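# Four arms lower a slung pipe into a trench

## Task

Using the slings, lower the pipe slowly into the trench until it lies along its full length on the trench floor. The attempt fails immediately if the pipe moves quickly while in contact with a bank or the trench, for example by falling from a height or rolling in.

## Robot and tools

Robots: four identical i2rt Big YAM arms named arm1, arm2, arm3 and arm4. Each has six revolute joints, a two-finger gripper and a wrist camera (arm1_cam_wrist to arm4_cam_wrist). Two fixed room cameras, cam_high and cam_low, also watch the scene. The hand reaches about 1.0 m from the joint1 axis.

Frame: every pose uses one shared scene frame in metres. Its origin is on the floor and +z is up. Each foot (base_link) faces along its own +x. The feet are at arm1 (-1.010, -0.478, 0.809), arm2 (-0.307, 0.516, 0.819), arm3 (0.612, -0.542, 0.812) and arm4 (1.210, 0.500, 0.782). arm1 and arm3 sit on the -y side, arm2 and arm4 on the +y side. "hand" is the point between the finger pads, about 1 cm behind the tips. The fingers point along the hand's +z and open and close along its y. "hand_target" is where the hand would be at the joint targets currently held. Under load the real hand can sit short of it, and at long reach the printed hand can be off.

move: optional keys arm1 to arm4 and cameras. Each arm key is a separate object for that arm only. An arm you leave out keeps whatever it was last told. Inside an arm's object:
- "joints": absolute targets by name. joint1_rad -2.879 to 2.879 (base turn, positive counter-clockwise seen from above, 0 along the foot's +x). joint2_rad 0 to 3.141 (shoulder, 0 = upper arm pointing back). joint3_rad 0 to 3.019 (elbow, 0 = folded). joint4_rad -1.692 to 1.57 (hand pitch, positive tips the fingers up). joint5_rad -1.57 to 1.57 (sideways swing, positive to the arm's right). joint6_rad -2.094 to 2.094 (roll, positive clockwise seen from behind). All of these are radians. gripper_m 0 to 0.093 is the fingertip gap in metres.
- "target": an absolute hand pose given as seven numbers [x, y, z, qw, qx, qy, qz], in metres and a wxyz quaternion in the scene frame, printed the same way as the "hand" line. The hand follows a straight path to it, starting from its current hand_target. When target is used, joints may contain only gripper_m, or the call is refused.
- "speed": top path speed in m/s, 0.002 to 0.5, default 0.25. It is allowed only together with target. Rotation is capped at twice this figure in rad/s.
All motions in one call start together. All hand paths end together, paced by the slowest. A path lasts 0.5 to 10 s and an action at most 15 s. At each step the commanded pose is clamped to within 100 mm and 20 degrees of the measured hand. Expect lag, drift and ending a centimetre or more off, with overspeed possible near full stretch. Paths do not avoid obstacles or other arms, and joint moves can swing wide. An unknown key makes a call invalid. An out-of-range value gets it refused. After a refusal, the later move, wait and finished_scene calls in the same reply are skipped.

cameras (in move and wait): a list of camera names, or "all". Omitted, null or ["all"] returns every camera, and [] returns none. Images are 672x504.

Results: for each arm you get joint_positions, Joint velocities (rad/s, gripper in m/s; "within noise" means still), joint torques (N m, arm joints only, with offsets and noise; joints 3 and 4 wrap at ±28), hand, hand_target, joint_status, hand_status and on_its_own (motion the call did not order; "held at" is a target, not a reading). A "move" line gives "done" per arm or its worst status. "as last shown" lists arms not named in the call, whose unchanged lines are repeated. The "pictures" line gives the image order. Status words:
- off_target: the joint stopped short and may still push.
- time_out: the arm keeps a nearby target and may creep there. To relieve it, send the reported positions.
- not_followed, "joint command not followed", "pose unreachable": a self- or arm-collision check blocked the motion, which may resume later.
- limit_stop_at_motor_heat: resend the target.
- MOTOR HOT: a motor is at 85 °C or more. OVER-TEMPERATURE FAULT: at 100 °C the arm goes limp for 30 to 60 s or more.

Gripper: gripping a rigid part at full force reads up to about 5 mm below its width, or a little above on some units. Closed on nothing it reads 0 to 0.003. A target just under the touch reading gives a light hold. About 5 mm under gives full force, roughly 50 to 64 N per pad. To release, command well above the reading.

wait: seconds from 0 to 10, plus optional cameras. No new command is sent, and the state and images come back.
zoom_image: camera name and region [x0, y0, x1, y1] in pixels from the top-left, at most 504x504. Only cameras shown in the latest images can be zoomed.
read_manual: section "licences"; returns licence text only.
finished_scene: scene = the current scene number. It ends the scene for good, and the pipe must stay resting on the bed afterwards.

Avoid: two arms pressing or hitting each other, including one gripper closing on another's fingers (object contact does not count). Avoid dropping or releasing the pipe while it moves, or letting it land fast or roll against a bank. Do not knock anything out of the work area or to the floor. Avoid long hard pushing, stretched holds or unreachable poses, which overheat motors. Arms keep pushing on contact, so loaded joints can sag. The robot holds its last command while you think, and the pipe may be nudged occasionally.

Each tool is called after ">>>" as name(argument=value, ...) on one line, values as JSON.

## Session

>>> move()

Scene clock: 0.00 s.
Joint torques (N m): no reading
Heat: arm1: hottest joint2_rad 29 °C; arm2: hottest gripper 29 °C; arm3: hottest joint2_rad 29 °C; arm4: hottest joint5_rad 29 °C.
Joint velocities: within noise
arm1.joint_positions: joint1_rad=+0.463 joint2_rad=+0.644 joint3_rad=+1.433 joint4_rad=-1.528 joint5_rad=-0.151 joint6_rad=+0.131 gripper_m=+0.09396
arm1.joint_status: not commanded
arm1.hand: x=-1.1007 y=-0.2799 z=+1.3245 quat_wxyz=(-0.162, +0.716, -0.571, -0.367) (m; scene frame)
arm1.hand_target: x=-1.1003 y=-0.2818 z=+1.3343 quat_wxyz=(-0.169, +0.713, -0.567, -0.376) (m; scene frame)
arm1.hand_status: not commanded
arm2.joint_positions: joint1_rad=+0.344 joint2_rad=+0.519 joint3_rad=+1.379 joint4_rad=-1.320 joint5_rad=+0.063 joint6_rad=+0.187 gripper_m=+0.09396
arm2.joint_status: not commanded
arm2.hand: x=-0.2620 y=+0.3341 z=+1.3801 quat_wxyz=(-0.439, -0.579, -0.615, +0.304) (m; scene frame)
arm2.hand_target: x=-0.2629 y=+0.3373 z=+1.3911 quat_wxyz=(-0.449, -0.575, -0.610, +0.310) (m; scene frame)
arm2.hand_status: not commanded
arm3.joint_positions: joint1_rad=-0.192 joint2_rad=+0.525 joint3_rad=+1.406 joint4_rad=-1.298 joint5_rad=-0.073 joint6_rad=+0.119 gripper_m=+0.09396
arm3.joint_status: not commanded
arm3.hand: x=+0.6033 y=-0.3522 z=+1.3879 quat_wxyz=(-0.348, +0.562, -0.618, -0.425) (m; scene frame)
arm3.hand_target: x=+0.6032 y=-0.3558 z=+1.3978 quat_wxyz=(-0.355, +0.558, -0.613, -0.433) (m; scene frame)
arm3.hand_status: not commanded
arm4.joint_positions: joint1_rad=-0.380 joint2_rad=+0.466 joint3_rad=+1.426 joint4_rad=-1.395 joint5_rad=+0.164 joint6_rad=+0.191 gripper_m=+0.09396
arm4.joint_status: not commanded
arm4.hand: x=+1.1323 y=+0.3633 z=+1.3533 quat_wxyz=(-0.305, -0.747, -0.388, +0.446) (m; scene frame)
arm4.hand_target: x=+1.1330 y=+0.3657 z=+1.3639 quat_wxyz=(-0.312, -0.741, -0.383, +0.454) (m; scene frame)
arm4.hand_status: not commanded
pictures: arm1_cam_wrist, arm2_cam_wrist, arm3_cam_wrist, arm4_cam_wrist, cam_high, cam_low

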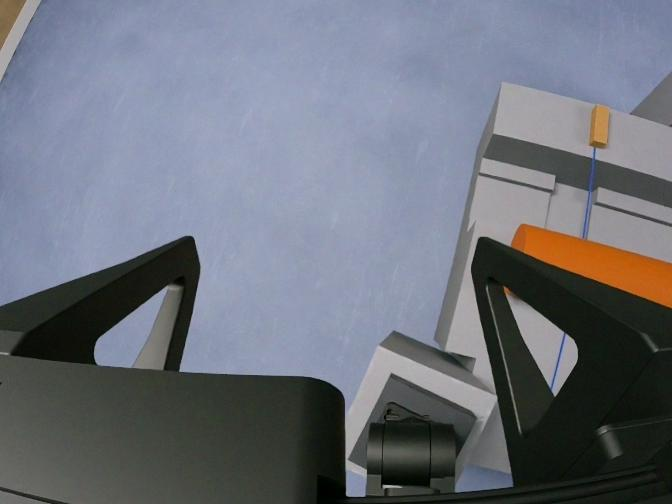

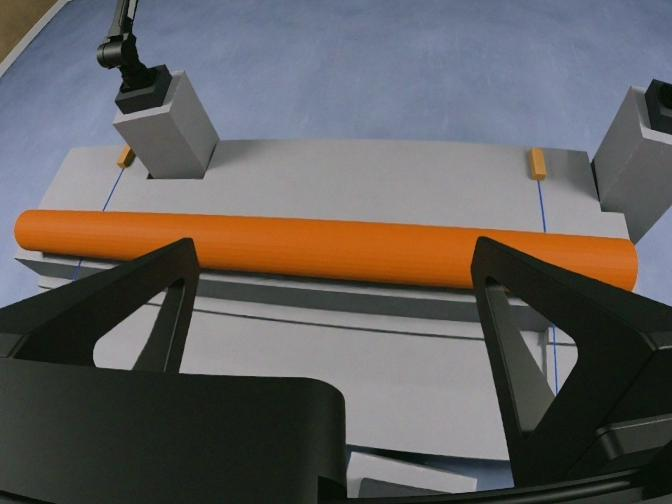

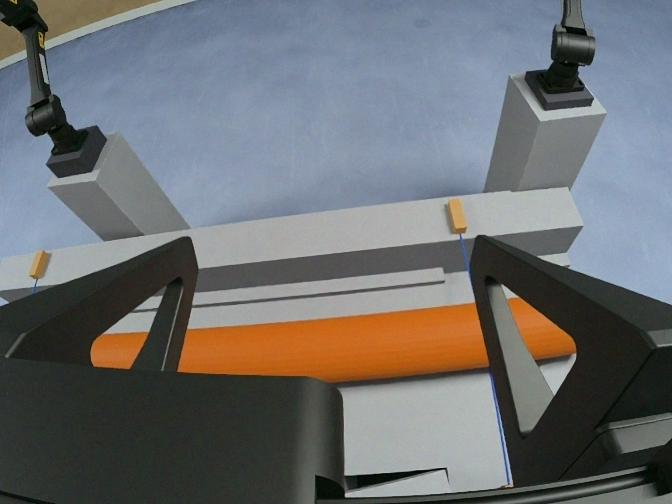

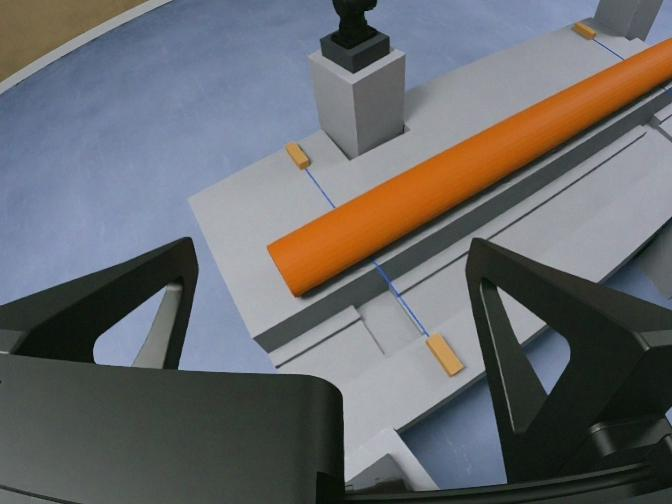

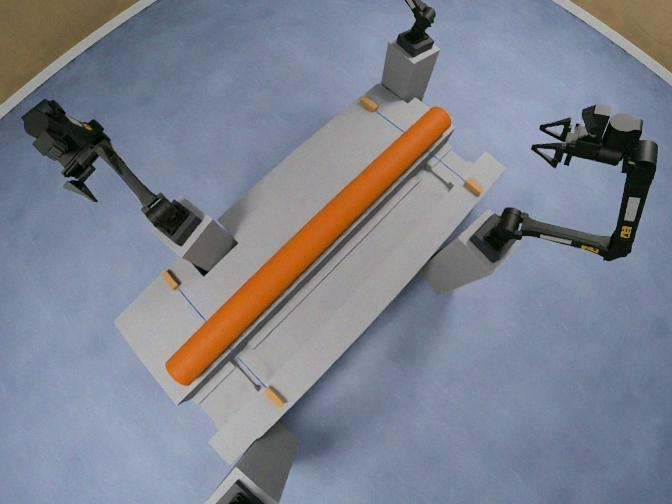

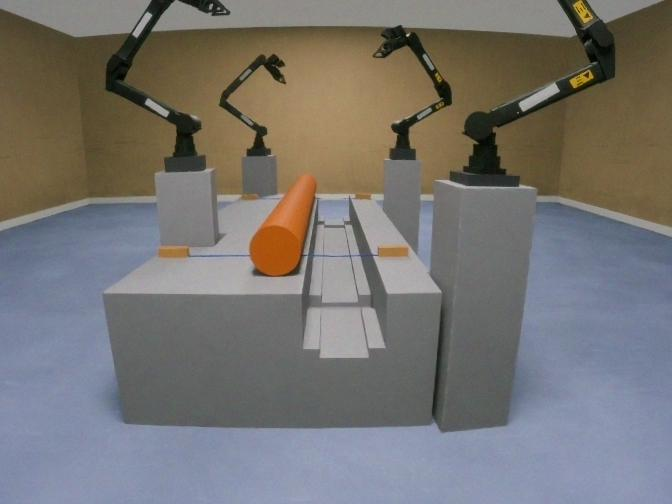

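>>> zoom_image(camera="cam_high", region=[100, 200, 352, 389])

>>> zoom_image(camera="cam_high", region=[320, 20, 572, 209])

>>> zoom_image(camera="cam_high", region=[160, 315, 412, 504])

>>> zoom_image(camera="cam_high", region=[400, 90, 652, 279])

>>> zoom_image(camera="cam_low", region=[90, 150, 540, 487])

>>> zoom_image(camera="cam_low", region=[200, 130, 452, 319])

Scaled by 2.000.

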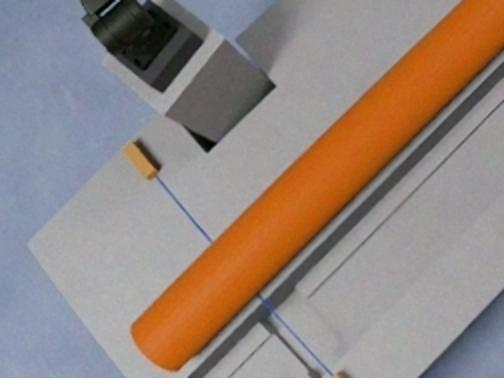

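Scaled by 2.000.

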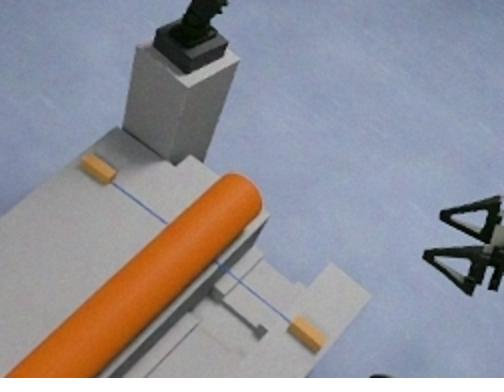

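Scaled by 2.000.

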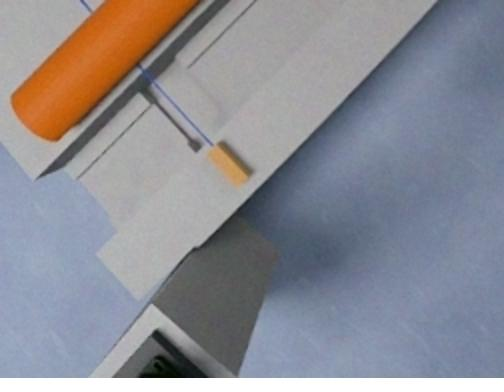

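Scaled by 2.000.

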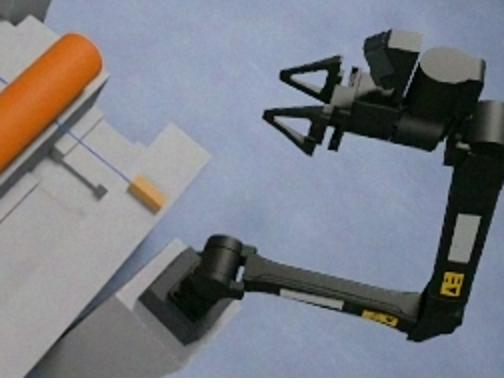

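Scaled by 1.120.

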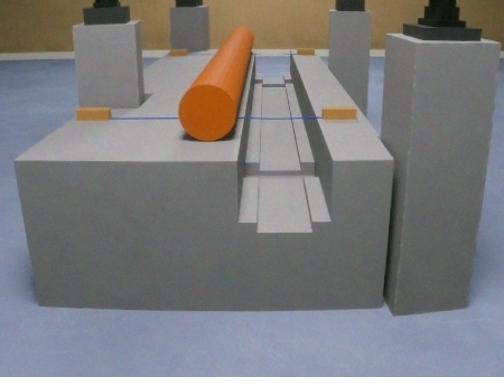

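Scaled by 2.000.

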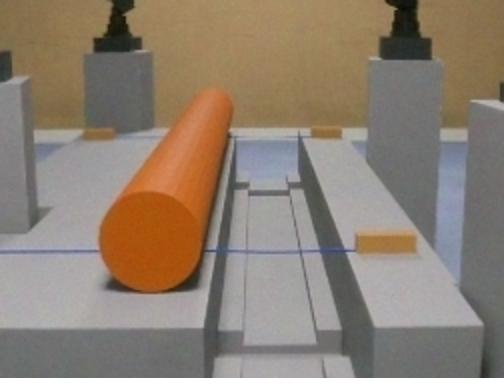

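>>> move(arm1={"joints": {"joint1_rad": -1.474, "joint2_rad": 1.796, "joint3_rad": 0.649, "joint4_rad": -0.424, "joint5_rad": 0, "joint6_rad": -1.653, "gripper_m": 0.09}}, arm2={"joints": {"joint1_rad": -0.985, "joint2_rad": 1.964, "joint3_rad": 0.934, "joint4_rad": -0.541, "joint5_rad": 0, "joint6_rad": -1.045, "gripper_m": 0.09}}, arm3={"joints": {"joint1_rad": -1.576, "joint2_rad": 1.695, "joint3_rad": 0.429, "joint4_rad": -0.305, "joint5_rad": 0, "joint6_rad": -1.410, "gripper_m": 0.09}}, arm4={"joints": {"joint1_rad": -1.126, "joint2_rad": 1.829, "joint3_rad": 0.858, "joint4_rad": -0.600, "joint5_rad": 0, "joint6_rad": -1.059, "gripper_m": 0.09}})

Scene clock: 136.73 s.
Joint torques (N m): arm1=[-0.44 -10.93 3.28 1.18 -0.16 -0.1] | arm2=[-0.5 -16.44 5.83 -0.02 -0.23 0.07] | arm3=[1.08 -10.23 2.77 0.43 -0.36 -0.08] | arm4=[0.73 -14.1 4.85 0.59 -0.01 -0.01]
Heat: arm1: hottest joint3_rad 36 °C; arm2: hottest joint3_rad 38 °C; arm3: hottest joint3_rad 31 °C; arm4: hottest joint3_rad 33 °C.
move: arm1 done; arm2 done; arm3 done; arm4 done
Joint velocities: within noise
arm1.joint_positions: joint1_rad=-1.476 joint2_rad=+1.782 joint3_rad=+0.656 joint4_rad=-0.436 joint5_rad=+0.001 joint6_rad=-1.644 gripper_m=+0.09010
arm1.joint_status: all done
arm1.hand: x=-0.6758 y=-0.5075 z=+0.7096 quat_wxyz=(-0.004, +0.704, -0.710, +0.012) (m; scene frame)
arm1.hand_target: x=-0.6802 y=-0.5064 z=+0.7041 quat_wxyz=(-0.002, +0.707, -0.707, +0.008) (m; scene frame)
arm1.hand_status: not commanded
arm2.joint_positions: joint1_rad=-0.985 joint2_rad=+1.973 joint3_rad=+0.931 joint4_rad=-0.552 joint5_rad=+0.002 joint6_rad=-1.038 gripper_m=+0.09007
arm2.joint_status: all done
arm2.hand: x=-0.6708 y=+0.3046 z=+0.7005 quat_wxyz=(-0.008, -0.710, -0.704, -0.005) (m; scene frame)
arm2.hand_target: x=-0.6763 y=+0.3009 z=+0.7047 quat_wxyz=(-0.005, -0.708, -0.707, +0.007) (m; scene frame)
arm2.hand_status: not commanded
arm3.joint_positions: joint1_rad=-1.575 joint2_rad=+1.692 joint3_rad=+0.425 joint4_rad=-0.315 joint5_rad=+0.003 joint6_rad=-1.403 gripper_m=+0.09010
arm3.joint_status: all done
arm3.hand: x=+0.8560 y=-0.5027 z=+0.7009 quat_wxyz=(+0.001, +0.705, -0.709, -0.004) (m; scene frame)
arm3.hand_target: x=+0.8599 y=-0.5018 z=+0.7007 quat_wxyz=(-0.005, +0.707, -0.707, -0.002) (m; scene frame)
arm3.hand_status: not commanded
arm4.joint_positions: joint1_rad=-1.132 joint2_rad=+1.841 joint3_rad=+0.852 joint4_rad=-0.612 joint5_rad=+0.000 joint6_rad=-1.046 gripper_m=+0.09011
arm4.joint_status: all done
arm4.hand: x=+0.8679 y=+0.3112 z=+0.6933 quat_wxyz=(-0.006, -0.714, -0.700, -0.016) (m; scene frame)
arm4.hand_target: x=+0.8610 y=+0.3046 z=+0.6991 quat_wxyz=(-0.003, -0.707, -0.707, -0.001) (m; scene frame)
arm4.hand_status: not commanded
pictures: arm1_cam_wrist, arm2_cam_wrist, arm3_cam_wrist, arm4_cam_wrist, cam_high, cam_low

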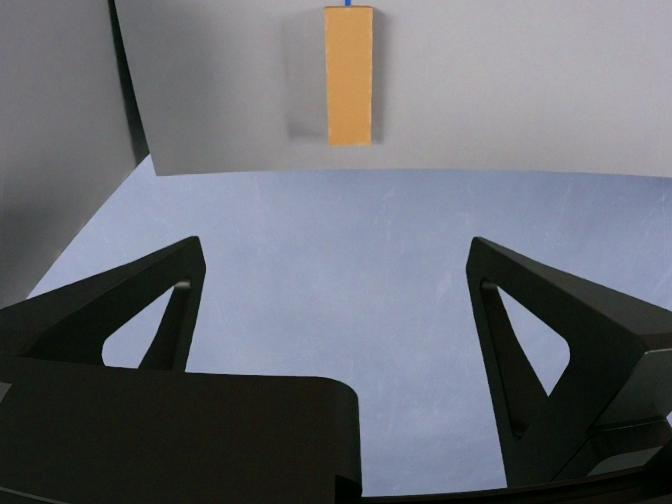

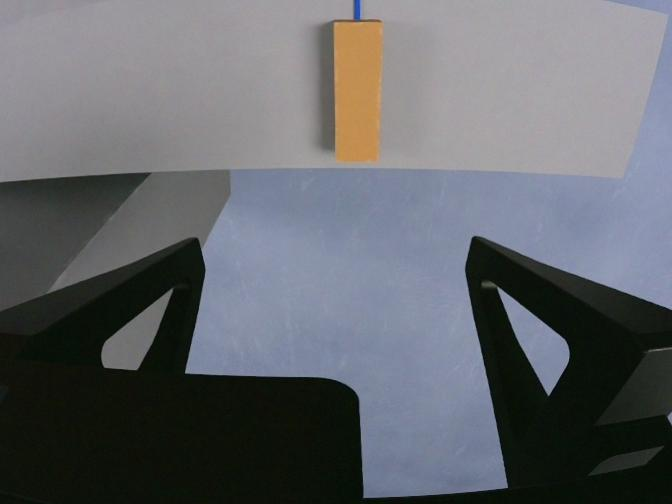

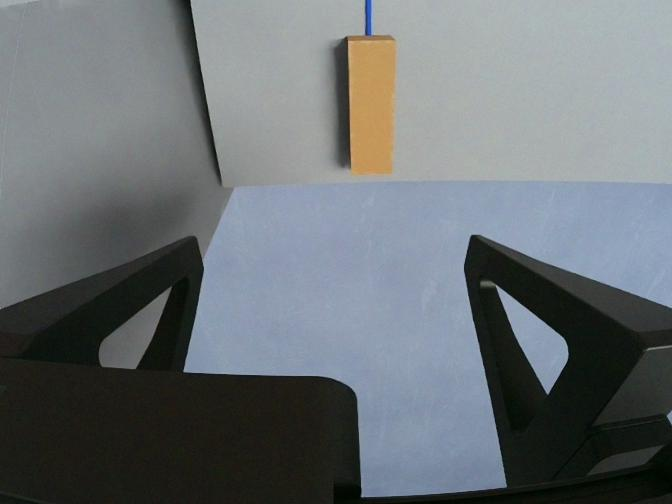

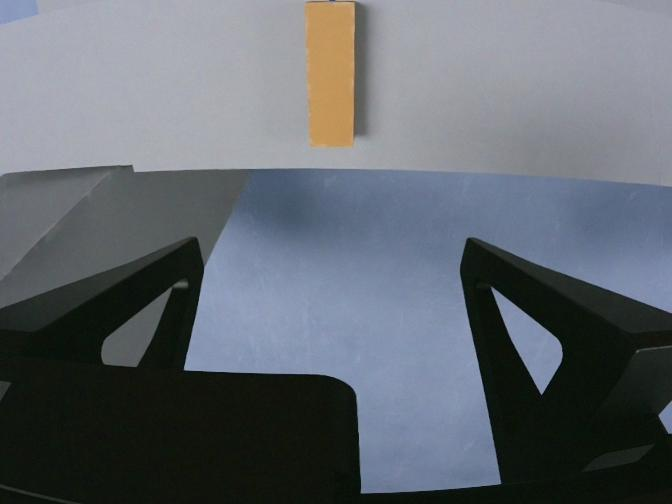

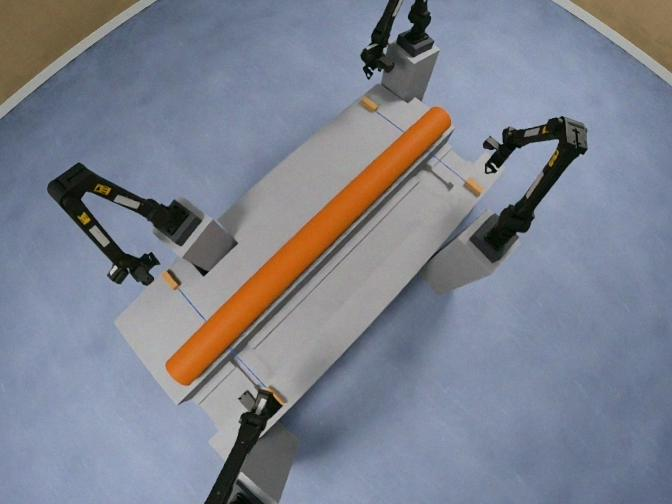

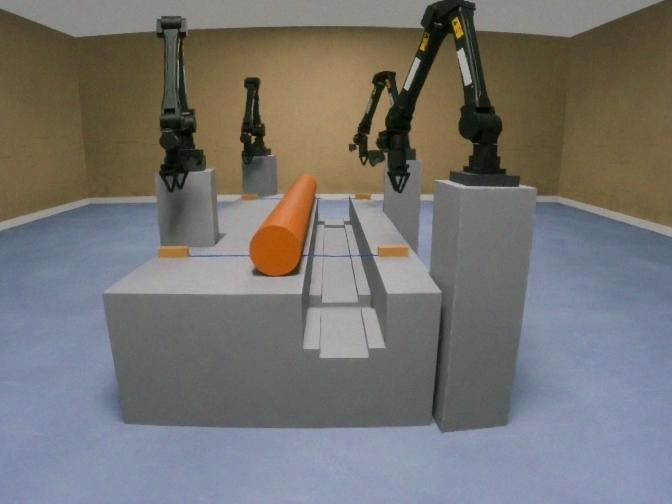

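>>> move(arm1={"target": [-0.668, -0.507, 0.60, 0, 0.7071, -0.7071, 0], "speed": 0.15}, arm2={"target": [-0.686, 0.303, 0.60, 0, 0.7071, 0.7071, 0], "speed": 0.15}, arm3={"target": [0.880, -0.503, 0.60, 0, 0.7071, -0.7071, 0], "speed": 0.15}, arm4={"target": [0.868, 0.305, 0.60, 0, 0.7071, 0.7071, 0], "speed": 0.15})

Scene clock: 148.80 s.
Joint torques (N m): arm1=[0.38 -12.81 2.32 1.01 -0.16 -0.1] | arm2=[-1.67 -16.85 5.49 0.03 -0.09 0.05] | arm3=[0.44 -13.57 0.17 0.4 -0.1 -0.04] | arm4=[1.03 -14.86 2.63 0.64 0.1 0.09]
Heat: arm1: hottest joint3_rad 35 °C; arm2: hottest joint3_rad 36 °C; arm3: hottest joint3_rad 30 °C; arm4: hottest joint3_rad 32 °C.
move: arm1 done; arm2 off_target; arm3 done; arm4 done
Joint velocities: within noise
arm1.joint_positions: joint1_rad=-1.476 joint2_rad=+2.136 joint3_rad=+0.722 joint4_rad=-0.178 joint5_rad=-0.006 joint6_rad=-1.645 gripper_m=+0.09010
arm1.joint_status: not commanded
arm1.hand: x=-0.6722 y=-0.5074 z=+0.6046 quat_wxyz=(+0.003, +0.704, -0.710, -0.002) (m; scene frame)
arm1.hand_target: x=-0.6680 y=-0.5070 z=+0.6001 quat_wxyz=(+0.000, +0.707, -0.707, +0.000) (m; scene frame)
arm1.hand_status: done (0.006 m and 0.7 deg from the pose sent, 0.110 m and 1.6 deg at the start)
arm2.joint_positions: joint1_rad=-0.985 joint2_rad=+2.243 joint3_rad=+0.981 joint4_rad=-0.353 joint5_rad=+0.013 joint6_rad=-1.052 gripper_m=+0.09007
arm2.joint_status: not commanded
arm2.hand: x=-0.6687 y=+0.3064 z=+0.5987 quat_wxyz=(-0.005, -0.705, -0.709, -0.016) (m; scene frame)
arm2.hand_target: x=-0.6857 y=+0.3032 z=+0.6004 quat_wxyz=(+0.000, -0.707, -0.707, +0.000) (m; scene frame)
arm2.hand_status: off_target (0.018 m and 2.0 deg from the pose sent, 0.102 m and 1.2 deg at the start)
arm3.joint_positions: joint1_rad=-1.580 joint2_rad=+2.131 joint3_rad=+0.533 joint4_rad=+0.012 joint5_rad=+0.006 joint6_rad=-1.417 gripper_m=+0.09010
arm3.joint_status: not commanded
arm3.hand: x=+0.8765 y=-0.5004 z=+0.6007 quat_wxyz=(+0.003, +0.708, -0.706, -0.004) (m; scene frame)
arm3.hand_target: x=+0.8801 y=-0.5029 z=+0.6000 quat_wxyz=(+0.000, +0.707, -0.707, +0.000) (m; scene frame)
arm3.hand_status: done (0.004 m and 0.6 deg from the pose sent, 0.104 m and 0.6 deg at the start)
arm4.joint_positions: joint1_rad=-1.128 joint2_rad=+2.096 joint3_rad=+0.849 joint4_rad=-0.343 joint5_rad=+0.002 joint6_rad=-1.046 gripper_m=+0.09011
arm4.joint_status: not commanded
arm4.hand: x=+0.8721 y=+0.3113 z=+0.5972 quat_wxyz=(-0.004, -0.712, -0.702, -0.010) (m; scene frame)
arm4.hand_target: x=+0.8681 y=+0.3049 z=+0.6001 quat_wxyz=(+0.000, -0.707, -0.707, +0.000) (m; scene frame)
arm4.hand_status: done (0.008 m and 1.5 deg from the pose sent, 0.093 m and 2.3 deg at the start)
pictures: arm1_cam_wrist, arm2_cam_wrist, arm3_cam_wrist, arm4_cam_wrist, cam_high, cam_low

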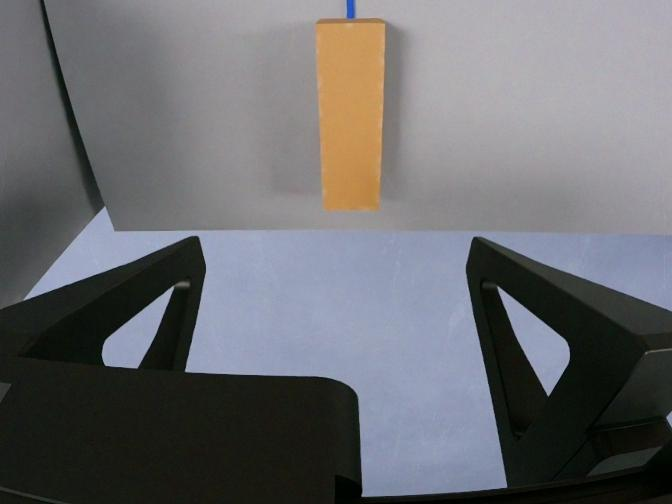

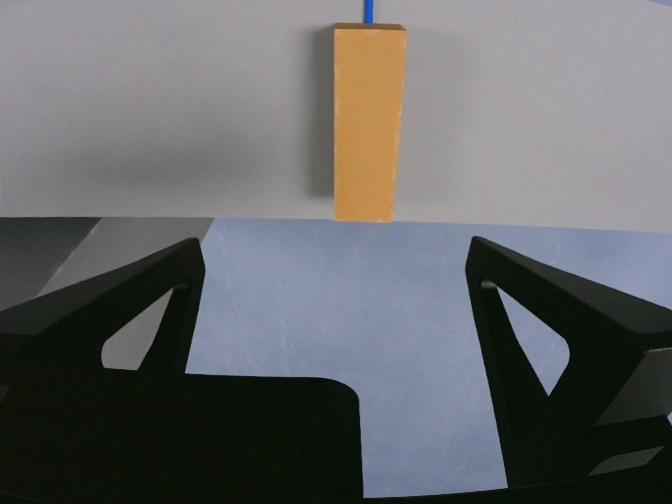

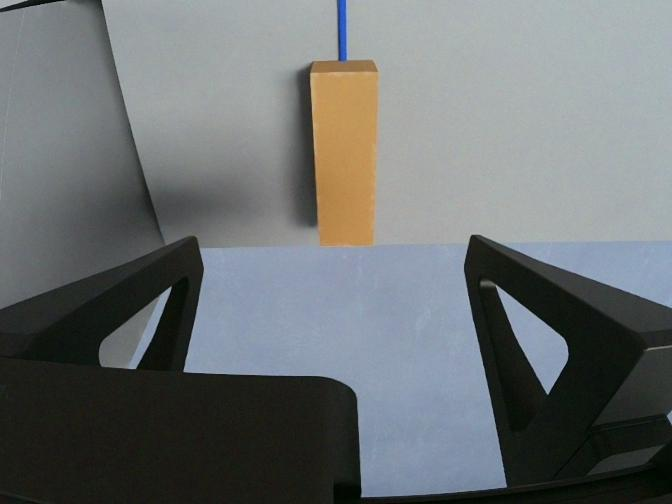

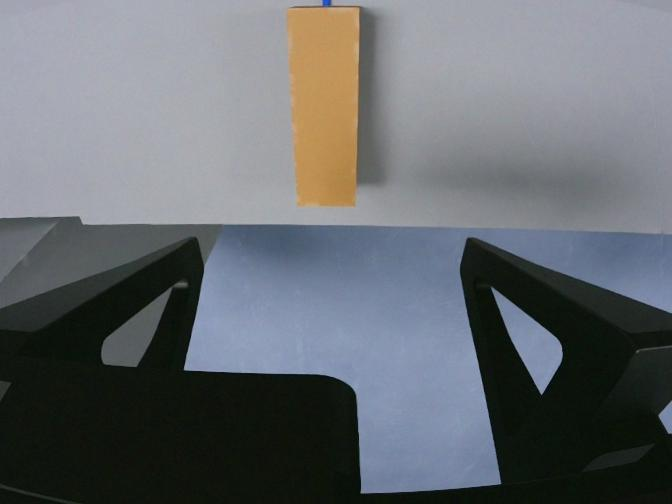

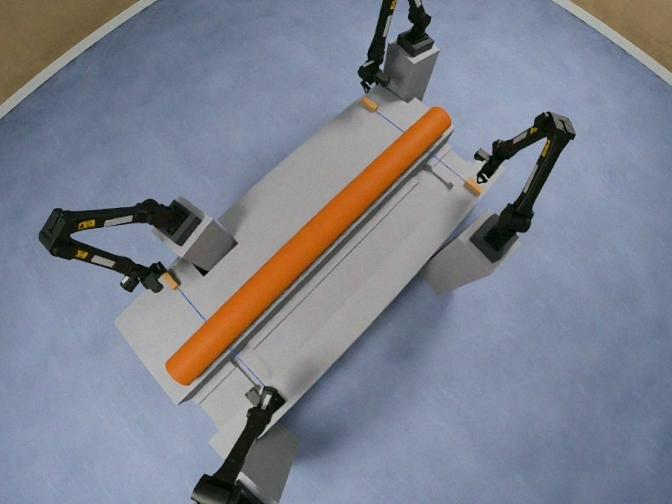

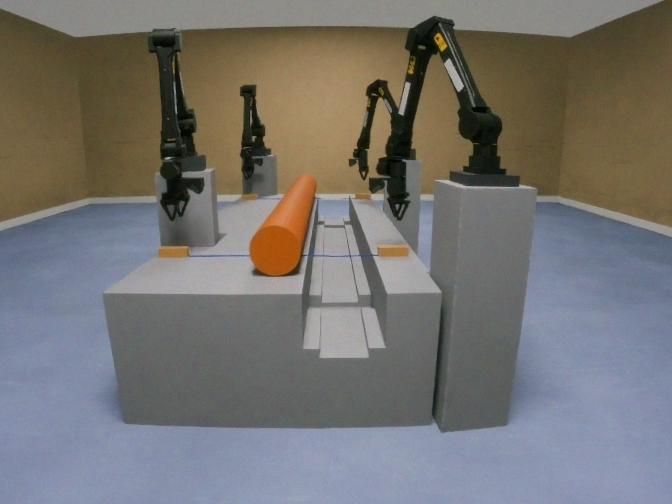

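>>> move(arm1={"target": [-0.661, -0.507, 0.53, 0, 0.7071, -0.7071, 0], "speed": 0.15}, arm2={"target": [-0.694, 0.296, 0.53, 0, 0.7071, 0.7071, 0], "speed": 0.15}, arm3={"target": [0.884, -0.53, 0.53, 0, 0.7071, -0.7071, 0], "speed": 0.15}, arm4={"target": [0.872, 0.291, 0.53, 0, 0.7071, 0.7071, 0], "speed": 0.15})

Scene clock: 171.50 s.
Joint torques (N m): arm1=[1.2 -13.98 1.11 0.94 -0.2 -0.05] | arm2=[-1.32 -18.43 4.21 -0.02 -0.1 0.09] | arm3=[0.91 -14.97 -1.16 0.42 -0.14 -0.04] | arm4=[0.91 -15.85 2.67 0.59 0.09 0.3]
Heat: arm1: hottest joint3_rad 32 °C; arm2: hottest joint3_rad 34 °C; arm3: hottest joint2_rad 30 °C; arm4: hottest joint3_rad 31 °C.
move: arm1 done; arm2 off_target; arm3 done; arm4 off_target
Joint velocities: within noise
arm1.joint_positions: joint1_rad=-1.476 joint2_rad=+2.360 joint3_rad=+0.818 joint4_rad=-0.048 joint5_rad=-0.006 joint6_rad=-1.645 gripper_m=+0.09010
arm1.joint_status: not commanded
arm1.hand: x=-0.6629 y=-0.5088 z=+0.5351 quat_wxyz=(+0.002, +0.704, -0.710, -0.001) (m; scene frame)
arm1.hand_target: x=-0.6611 y=-0.5070 z=+0.5301 quat_wxyz=(+0.000, +0.707, -0.707, +0.000) (m; scene frame)
arm1.hand_status: done (0.006 m and 0.6 deg from the pose sent, 0.075 m and 0.7 deg at the start)
arm2.joint_positions: joint1_rad=-0.985 joint2_rad=+2.442 joint3_rad=+1.088 joint4_rad=-0.261 joint5_rad=+0.013 joint6_rad=-1.052 gripper_m=+0.09007
arm2.joint_status: not commanded
arm2.hand: x=-0.6785 y=+0.2996 z=+0.5277 quat_wxyz=(-0.005, -0.705, -0.709, -0.016) (m; scene frame)
arm2.hand_target: x=-0.6939 y=+0.2961 z=+0.5304 quat_wxyz=(+0.000, -0.707, -0.707, +0.000) (m; scene frame)
arm2.hand_status: off_target (0.016 m and 1.9 deg from the pose sent, 0.074 m and 2.0 deg at the start)
arm3.joint_positions: joint1_rad=-1.689 joint2_rad=+2.392 joint3_rad=+0.628 joint4_rad=+0.181 joint5_rad=+0.008 joint6_rad=-1.519 gripper_m=+0.09010
arm3.joint_status: not commanded
arm3.hand: x=+0.8810 y=-0.5289 z=+0.5309 quat_wxyz=(+0.003, +0.706, -0.709, -0.004) (m; scene frame)
arm3.hand_target: x=+0.8840 y=-0.5299 z=+0.5300 quat_wxyz=(+0.000, +0.707, -0.707, +0.000) (m; scene frame)
arm3.hand_status: done (0.003 m and 0.6 deg from the pose sent, 0.077 m and 0.6 deg at the start)
arm4.joint_positions: joint1_rad=-1.091 joint2_rad=+2.301 joint3_rad=+0.900 joint4_rad=-0.205 joint5_rad=+0.002 joint6_rad=-1.031 gripper_m=+0.09011
arm4.joint_status: not commanded
arm4.hand: x=+0.8845 y=+0.3020 z=+0.5263 quat_wxyz=(-0.006, -0.705, -0.709, -0.018) (m; scene frame)
arm4.hand_target: x=+0.8722 y=+0.2910 z=+0.5303 quat_wxyz=(+0.000, -0.707, -0.707, +0.000) (m; scene frame)
arm4.hand_status: off_target (0.017 m and 2.1 deg from the pose sent, 0.070 m and 1.6 deg at the start)
pictures: arm1_cam_wrist, arm2_cam_wrist, arm3_cam_wrist, arm4_cam_wrist, cam_high, cam_low

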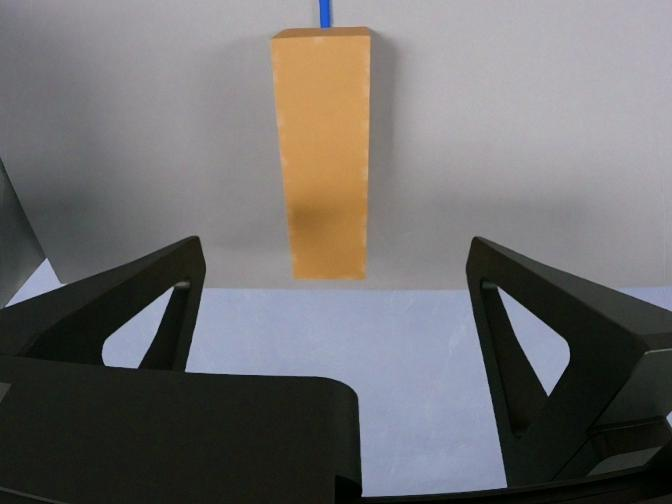

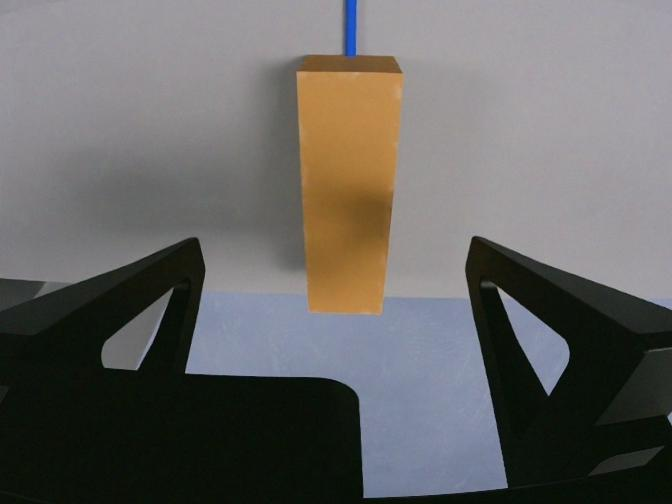

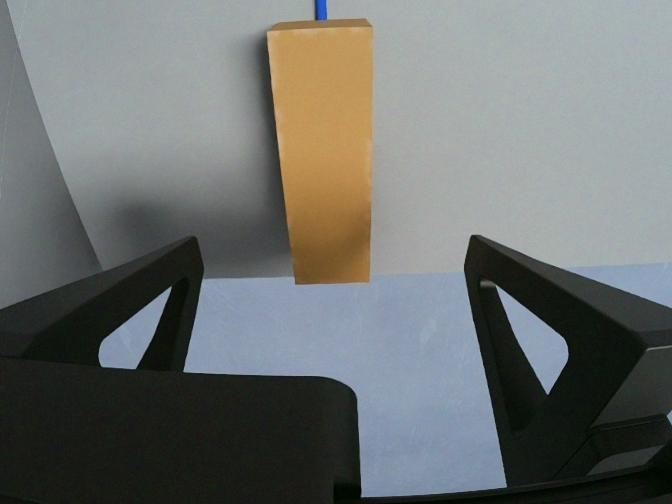

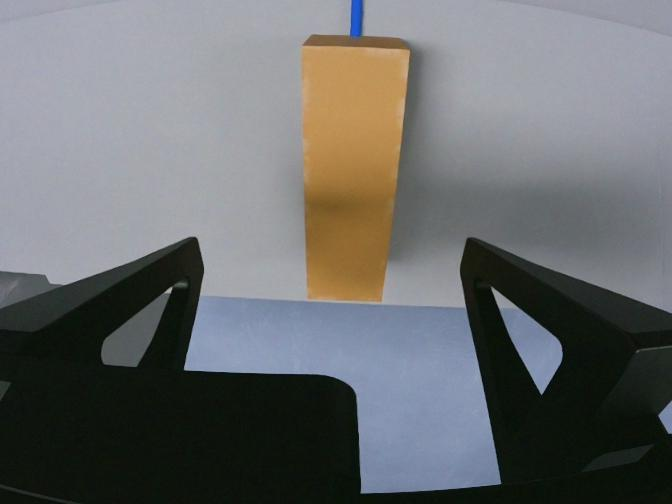

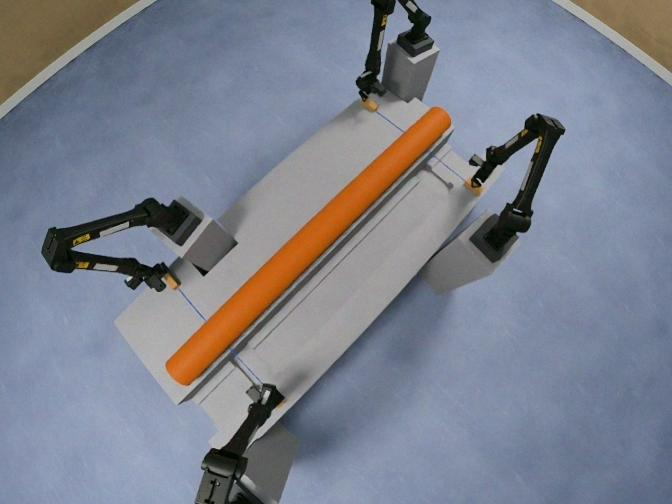

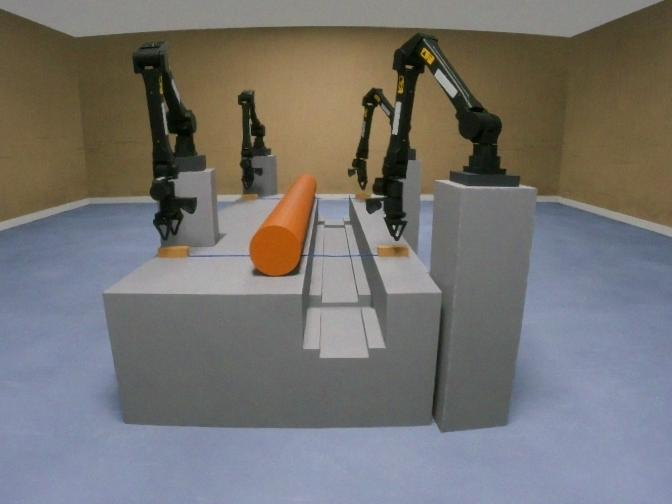

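>>> move(arm1={"target": [-0.667, -0.504, 0.472, 0, 0.7071, -0.7071, 0], "speed": 0.1}, arm2={"target": [-0.697, 0.298, 0.474, 0, 0.7071, 0.7071, 0], "speed": 0.1}, arm3={"target": [0.882, -0.528, 0.473, 0, 0.7071, -0.7071, 0], "speed": 0.1}, arm4={"target": [0.866, 0.286, 0.477, 0, 0.7071, 0.7071, 0], "speed": 0.1})

Scene clock: 182.17 s.
Joint torques (N m): arm1=[0.79 -14.51 0.14 0.96 -0.18 0.04] | arm2=[-1.79 -18.49 3.44 0.01 -0.09 0.05] | arm3=[1.32 -15.27 -1.76 0.42 -0.15 0] | arm4=[0.91 -16.15 2.03 0.66 0.09 0.3]
Heat: arm1: hottest joint2_rad 31 °C; arm2: hottest joint3_rad 33 °C; arm3: hottest joint2_rad 31 °C; arm4: hottest joint3_rad 31 °C.
move: arm1 done; arm2 off_target; arm3 done; arm4 off_target
Joint velocities: within noise
arm1.joint_positions: joint1_rad=-1.471 joint2_rad=+2.532 joint3_rad=+0.892 joint4_rad=+0.055 joint5_rad=-0.006 joint6_rad=-1.645 gripper_m=+0.09010
arm1.joint_status: not commanded
arm1.hand: x=-0.6653 y=-0.5075 z=+0.4785 quat_wxyz=(+0.001, +0.705, -0.709, +0.001) (m; scene frame)
arm1.hand_target: x=-0.6672 y=-0.5040 z=+0.4722 quat_wxyz=(+0.000, +0.707, -0.707, +0.000) (m; scene frame)
arm1.hand_status: done (0.008 m and 0.3 deg from the pose sent, 0.063 m and 0.6 deg at the start)
arm2.joint_positions: joint1_rad=-0.989 joint2_rad=+2.584 joint3_rad=+1.175 joint4_rad=-0.198 joint5_rad=+0.013 joint6_rad=-1.058 gripper_m=+0.09007
arm2.joint_status: not commanded
arm2.hand: x=-0.6832 y=+0.2981 z=+0.4742 quat_wxyz=(-0.004, -0.704, -0.710, -0.013) (m; scene frame)
arm2.hand_target: x=-0.6967 y=+0.2981 z=+0.4742 quat_wxyz=(+0.000, -0.707, -0.707, +0.000) (m; scene frame)
arm2.hand_status: off_target (0.014 m and 1.6 deg from the pose sent, 0.057 m and 1.9 deg at the start)
arm3.joint_positions: joint1_rad=-1.689 joint2_rad=+2.579 joint3_rad=+0.723 joint4_rad=+0.277 joint5_rad=+0.008 joint6_rad=-1.521 gripper_m=+0.09010
arm3.joint_status: not commanded
arm3.hand: x=+0.8817 y=-0.5283 z=+0.4754 quat_wxyz=(+0.001, +0.706, -0.708, -0.002) (m; scene frame)
arm3.hand_target: x=+0.8819 y=-0.5280 z=+0.4731 quat_wxyz=(+0.000, +0.707, -0.707, +0.000) (m; scene frame)
arm3.hand_status: done (0.002 m and 0.3 deg from the pose sent, 0.058 m and 0.6 deg at the start)
arm4.joint_positions: joint1_rad=-1.089 joint2_rad=+2.449 joint3_rad=+0.990 joint4_rad=-0.140 joint5_rad=+0.002 joint6_rad=-1.028 gripper_m=+0.09011
arm4.joint_status: not commanded
arm4.hand: x=+0.8755 y=+0.2954 z=+0.4758 quat_wxyz=(-0.005, -0.705, -0.709, -0.014) (m; scene frame)
arm4.hand_target: x=+0.8661 y=+0.2860 z=+0.4773 quat_wxyz=(+0.000, -0.707, -0.707, +0.000) (m; scene frame)
arm4.hand_status: off_target (0.013 m and 1.7 deg from the pose sent, 0.055 m and 2.1 deg at the start)
pictures: arm1_cam_wrist, arm2_cam_wrist, arm3_cam_wrist, arm4_cam_wrist, cam_high, cam_low

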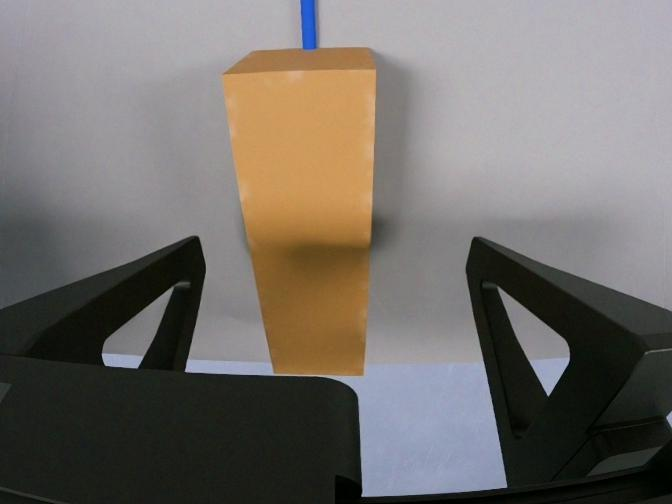

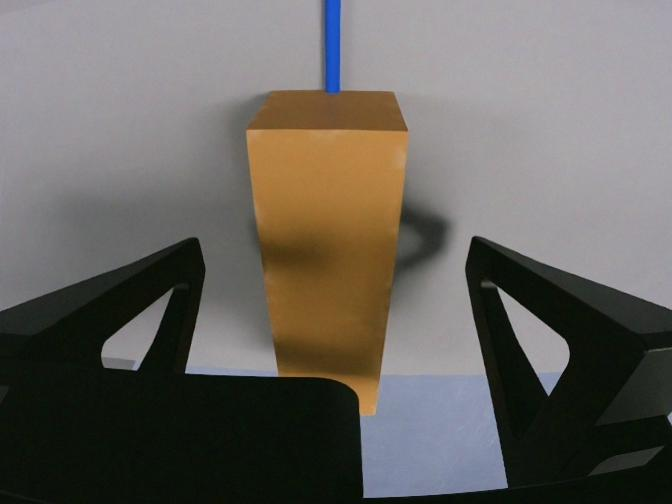

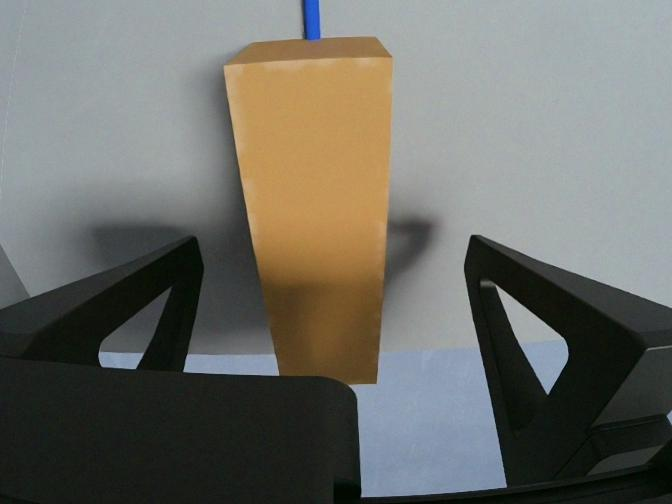

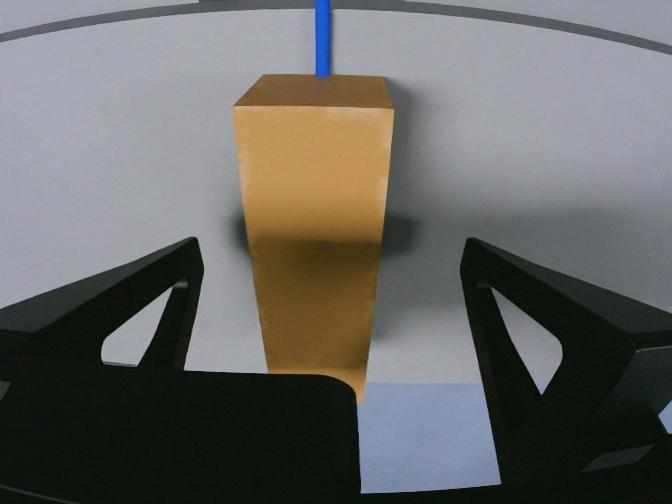

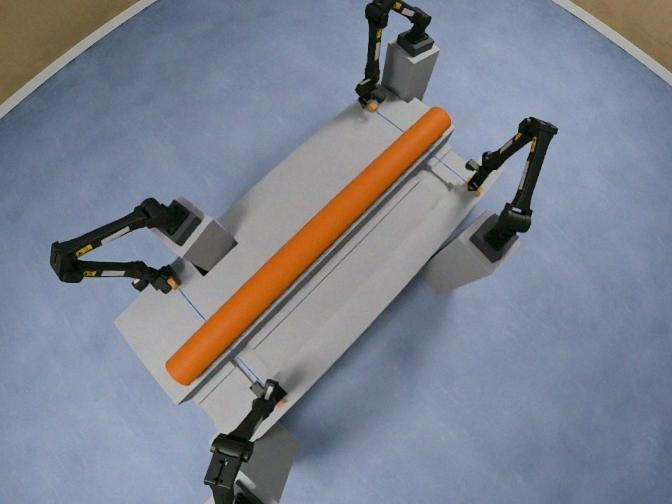

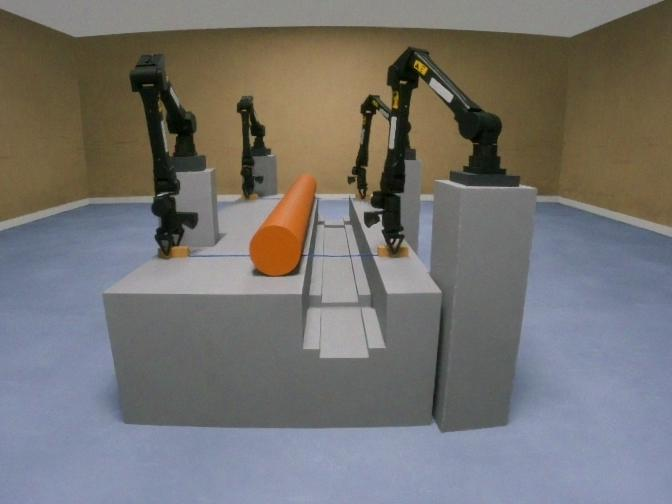

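>>> move(arm1={"target": [-0.667, -0.504, 0.462, 0, 0.7071, -0.7071, 0], "speed": 0.05}, arm2={"target": [-0.697, 0.298, 0.467, 0, 0.7071, 0.7071, 0], "speed": 0.05}, arm3={"target": [0.882, -0.528, 0.465, 0, 0.7071, -0.7071, 0], "speed": 0.05}, arm4={"target": [0.866, 0.286, 0.469, 0, 0.7071, 0.7071, 0], "speed": 0.05}, cameras=["arm1_cam_wrist", "cam_low"])

>>> zoom_image(camera="cam_low", region=[140, 190, 440, 290])

Scene clock: 187.40 s.
Joint torques (N m): arm1=[0.62 -13.8 0.14 0.99 -0.2 0.05] | arm2=[-1.73 -17.61 3.49 0.05 -0.11 0.06] | arm3=[1.44 -14.56 -1.74 0.42 -0.15 0] | arm4=[0.97 -15.44 2 0.66 0.09 0.3]
Heat: arm1: hottest joint2_rad 31 °C; arm2: hottest joint3_rad 33 °C; arm3: hottest joint2_rad 31 °C; arm4: hottest joint3_rad 31 °C.
move: arm1 off_target; arm2 done; arm3 done; arm4 done
Joint velocities: within noise
arm1.joint_positions: joint1_rad=-1.471 joint2_rad=+2.553 joint3_rad=+0.909 joint4_rad=+0.067 joint5_rad=-0.006 joint6_rad=-1.645 gripper_m=+0.09010
arm1.joint_status: not commanded
arm1.hand: x=-0.6612 y=-0.5079 z=+0.4714 quat_wxyz=(-0.002, +0.705, -0.709, +0.004) (m; scene frame)
arm1.hand_target: x=-0.6673 y=-0.5041 z=+0.4623 quat_wxyz=(+0.000, +0.707, -0.707, +0.000) (m; scene frame)
arm1.hand_status: off_target (0.012 m and 0.6 deg from the pose sent, 0.017 m and 0.3 deg at the start)
arm2.joint_positions: joint1_rad=-0.989 joint2_rad=+2.592 joint3_rad=+1.187 joint4_rad=-0.191 joint5_rad=+0.013 joint6_rad=-1.059 gripper_m=+0.09007
arm2.joint_status: not commanded
arm2.hand: x=-0.6882 y=+0.2953 z=+0.4718 quat_wxyz=(-0.002, -0.704, -0.710, -0.007) (m; scene frame)
arm2.hand_target: x=-0.6968 y=+0.2981 z=+0.4672 quat_wxyz=(+0.000, -0.707, -0.707, +0.000) (m; scene frame)
arm2.hand_status: done (0.010 m and 1.0 deg from the pose sent, 0.015 m and 1.6 deg at the start)
arm3.joint_positions: joint1_rad=-1.689 joint2_rad=+2.597 joint3_rad=+0.739 joint4_rad=+0.287 joint5_rad=+0.008 joint6_rad=-1.521 gripper_m=+0.09010
arm3.joint_status: not commanded
arm3.hand: x=+0.8854 y=-0.5281 z=+0.4694 quat_wxyz=(-0.002, +0.706, -0.708, +0.000) (m; scene frame)
arm3.hand_target: x=+0.8820 y=-0.5280 z=+0.4651 quat_wxyz=(+0.000, +0.707, -0.707, +0.000) (m; scene frame)
arm3.hand_status: done (0.006 m and 0.3 deg from the pose sent, 0.010 m and 0.3 deg at the start)
arm4.joint_positions: joint1_rad=-1.089 joint2_rad=+2.463 joint3_rad=+1.002 joint4_rad=-0.127 joint5_rad=+0.002 joint6_rad=-1.028 gripper_m=+0.09011
arm4.joint_status: not commanded
arm4.hand: x=+0.8717 y=+0.2931 z=+0.4709 quat_wxyz=(-0.004, -0.705, -0.709, -0.009) (m; scene frame)
arm4.hand_target: x=+0.8661 y=+0.2861 z=+0.4691 quat_wxyz=(+0.000, -0.707, -0.707, +0.000) (m; scene frame)
arm4.hand_status: done (0.009 m and 1.2 deg from the pose sent, 0.015 m and 1.7 deg at the start)
pictures: arm1_cam_wrist, cam_low

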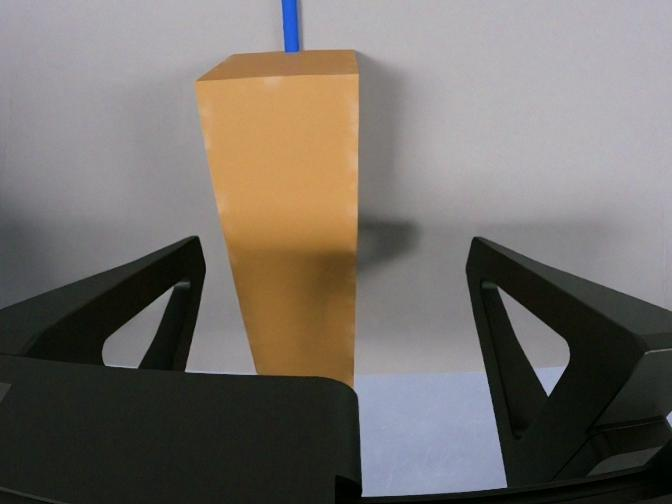

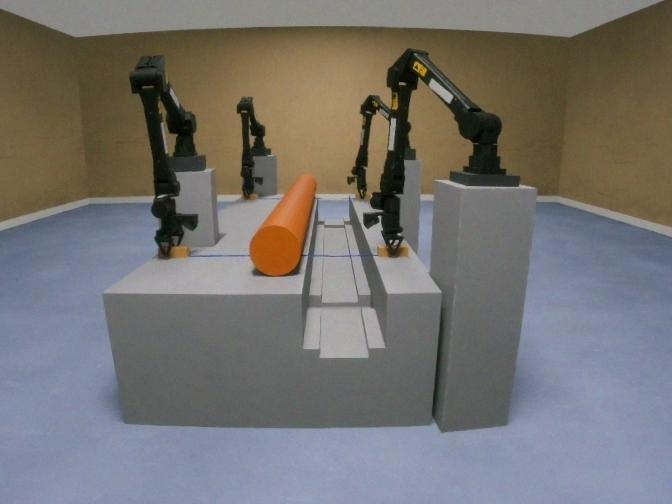

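Scaled by 1.680.

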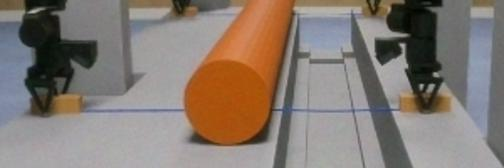

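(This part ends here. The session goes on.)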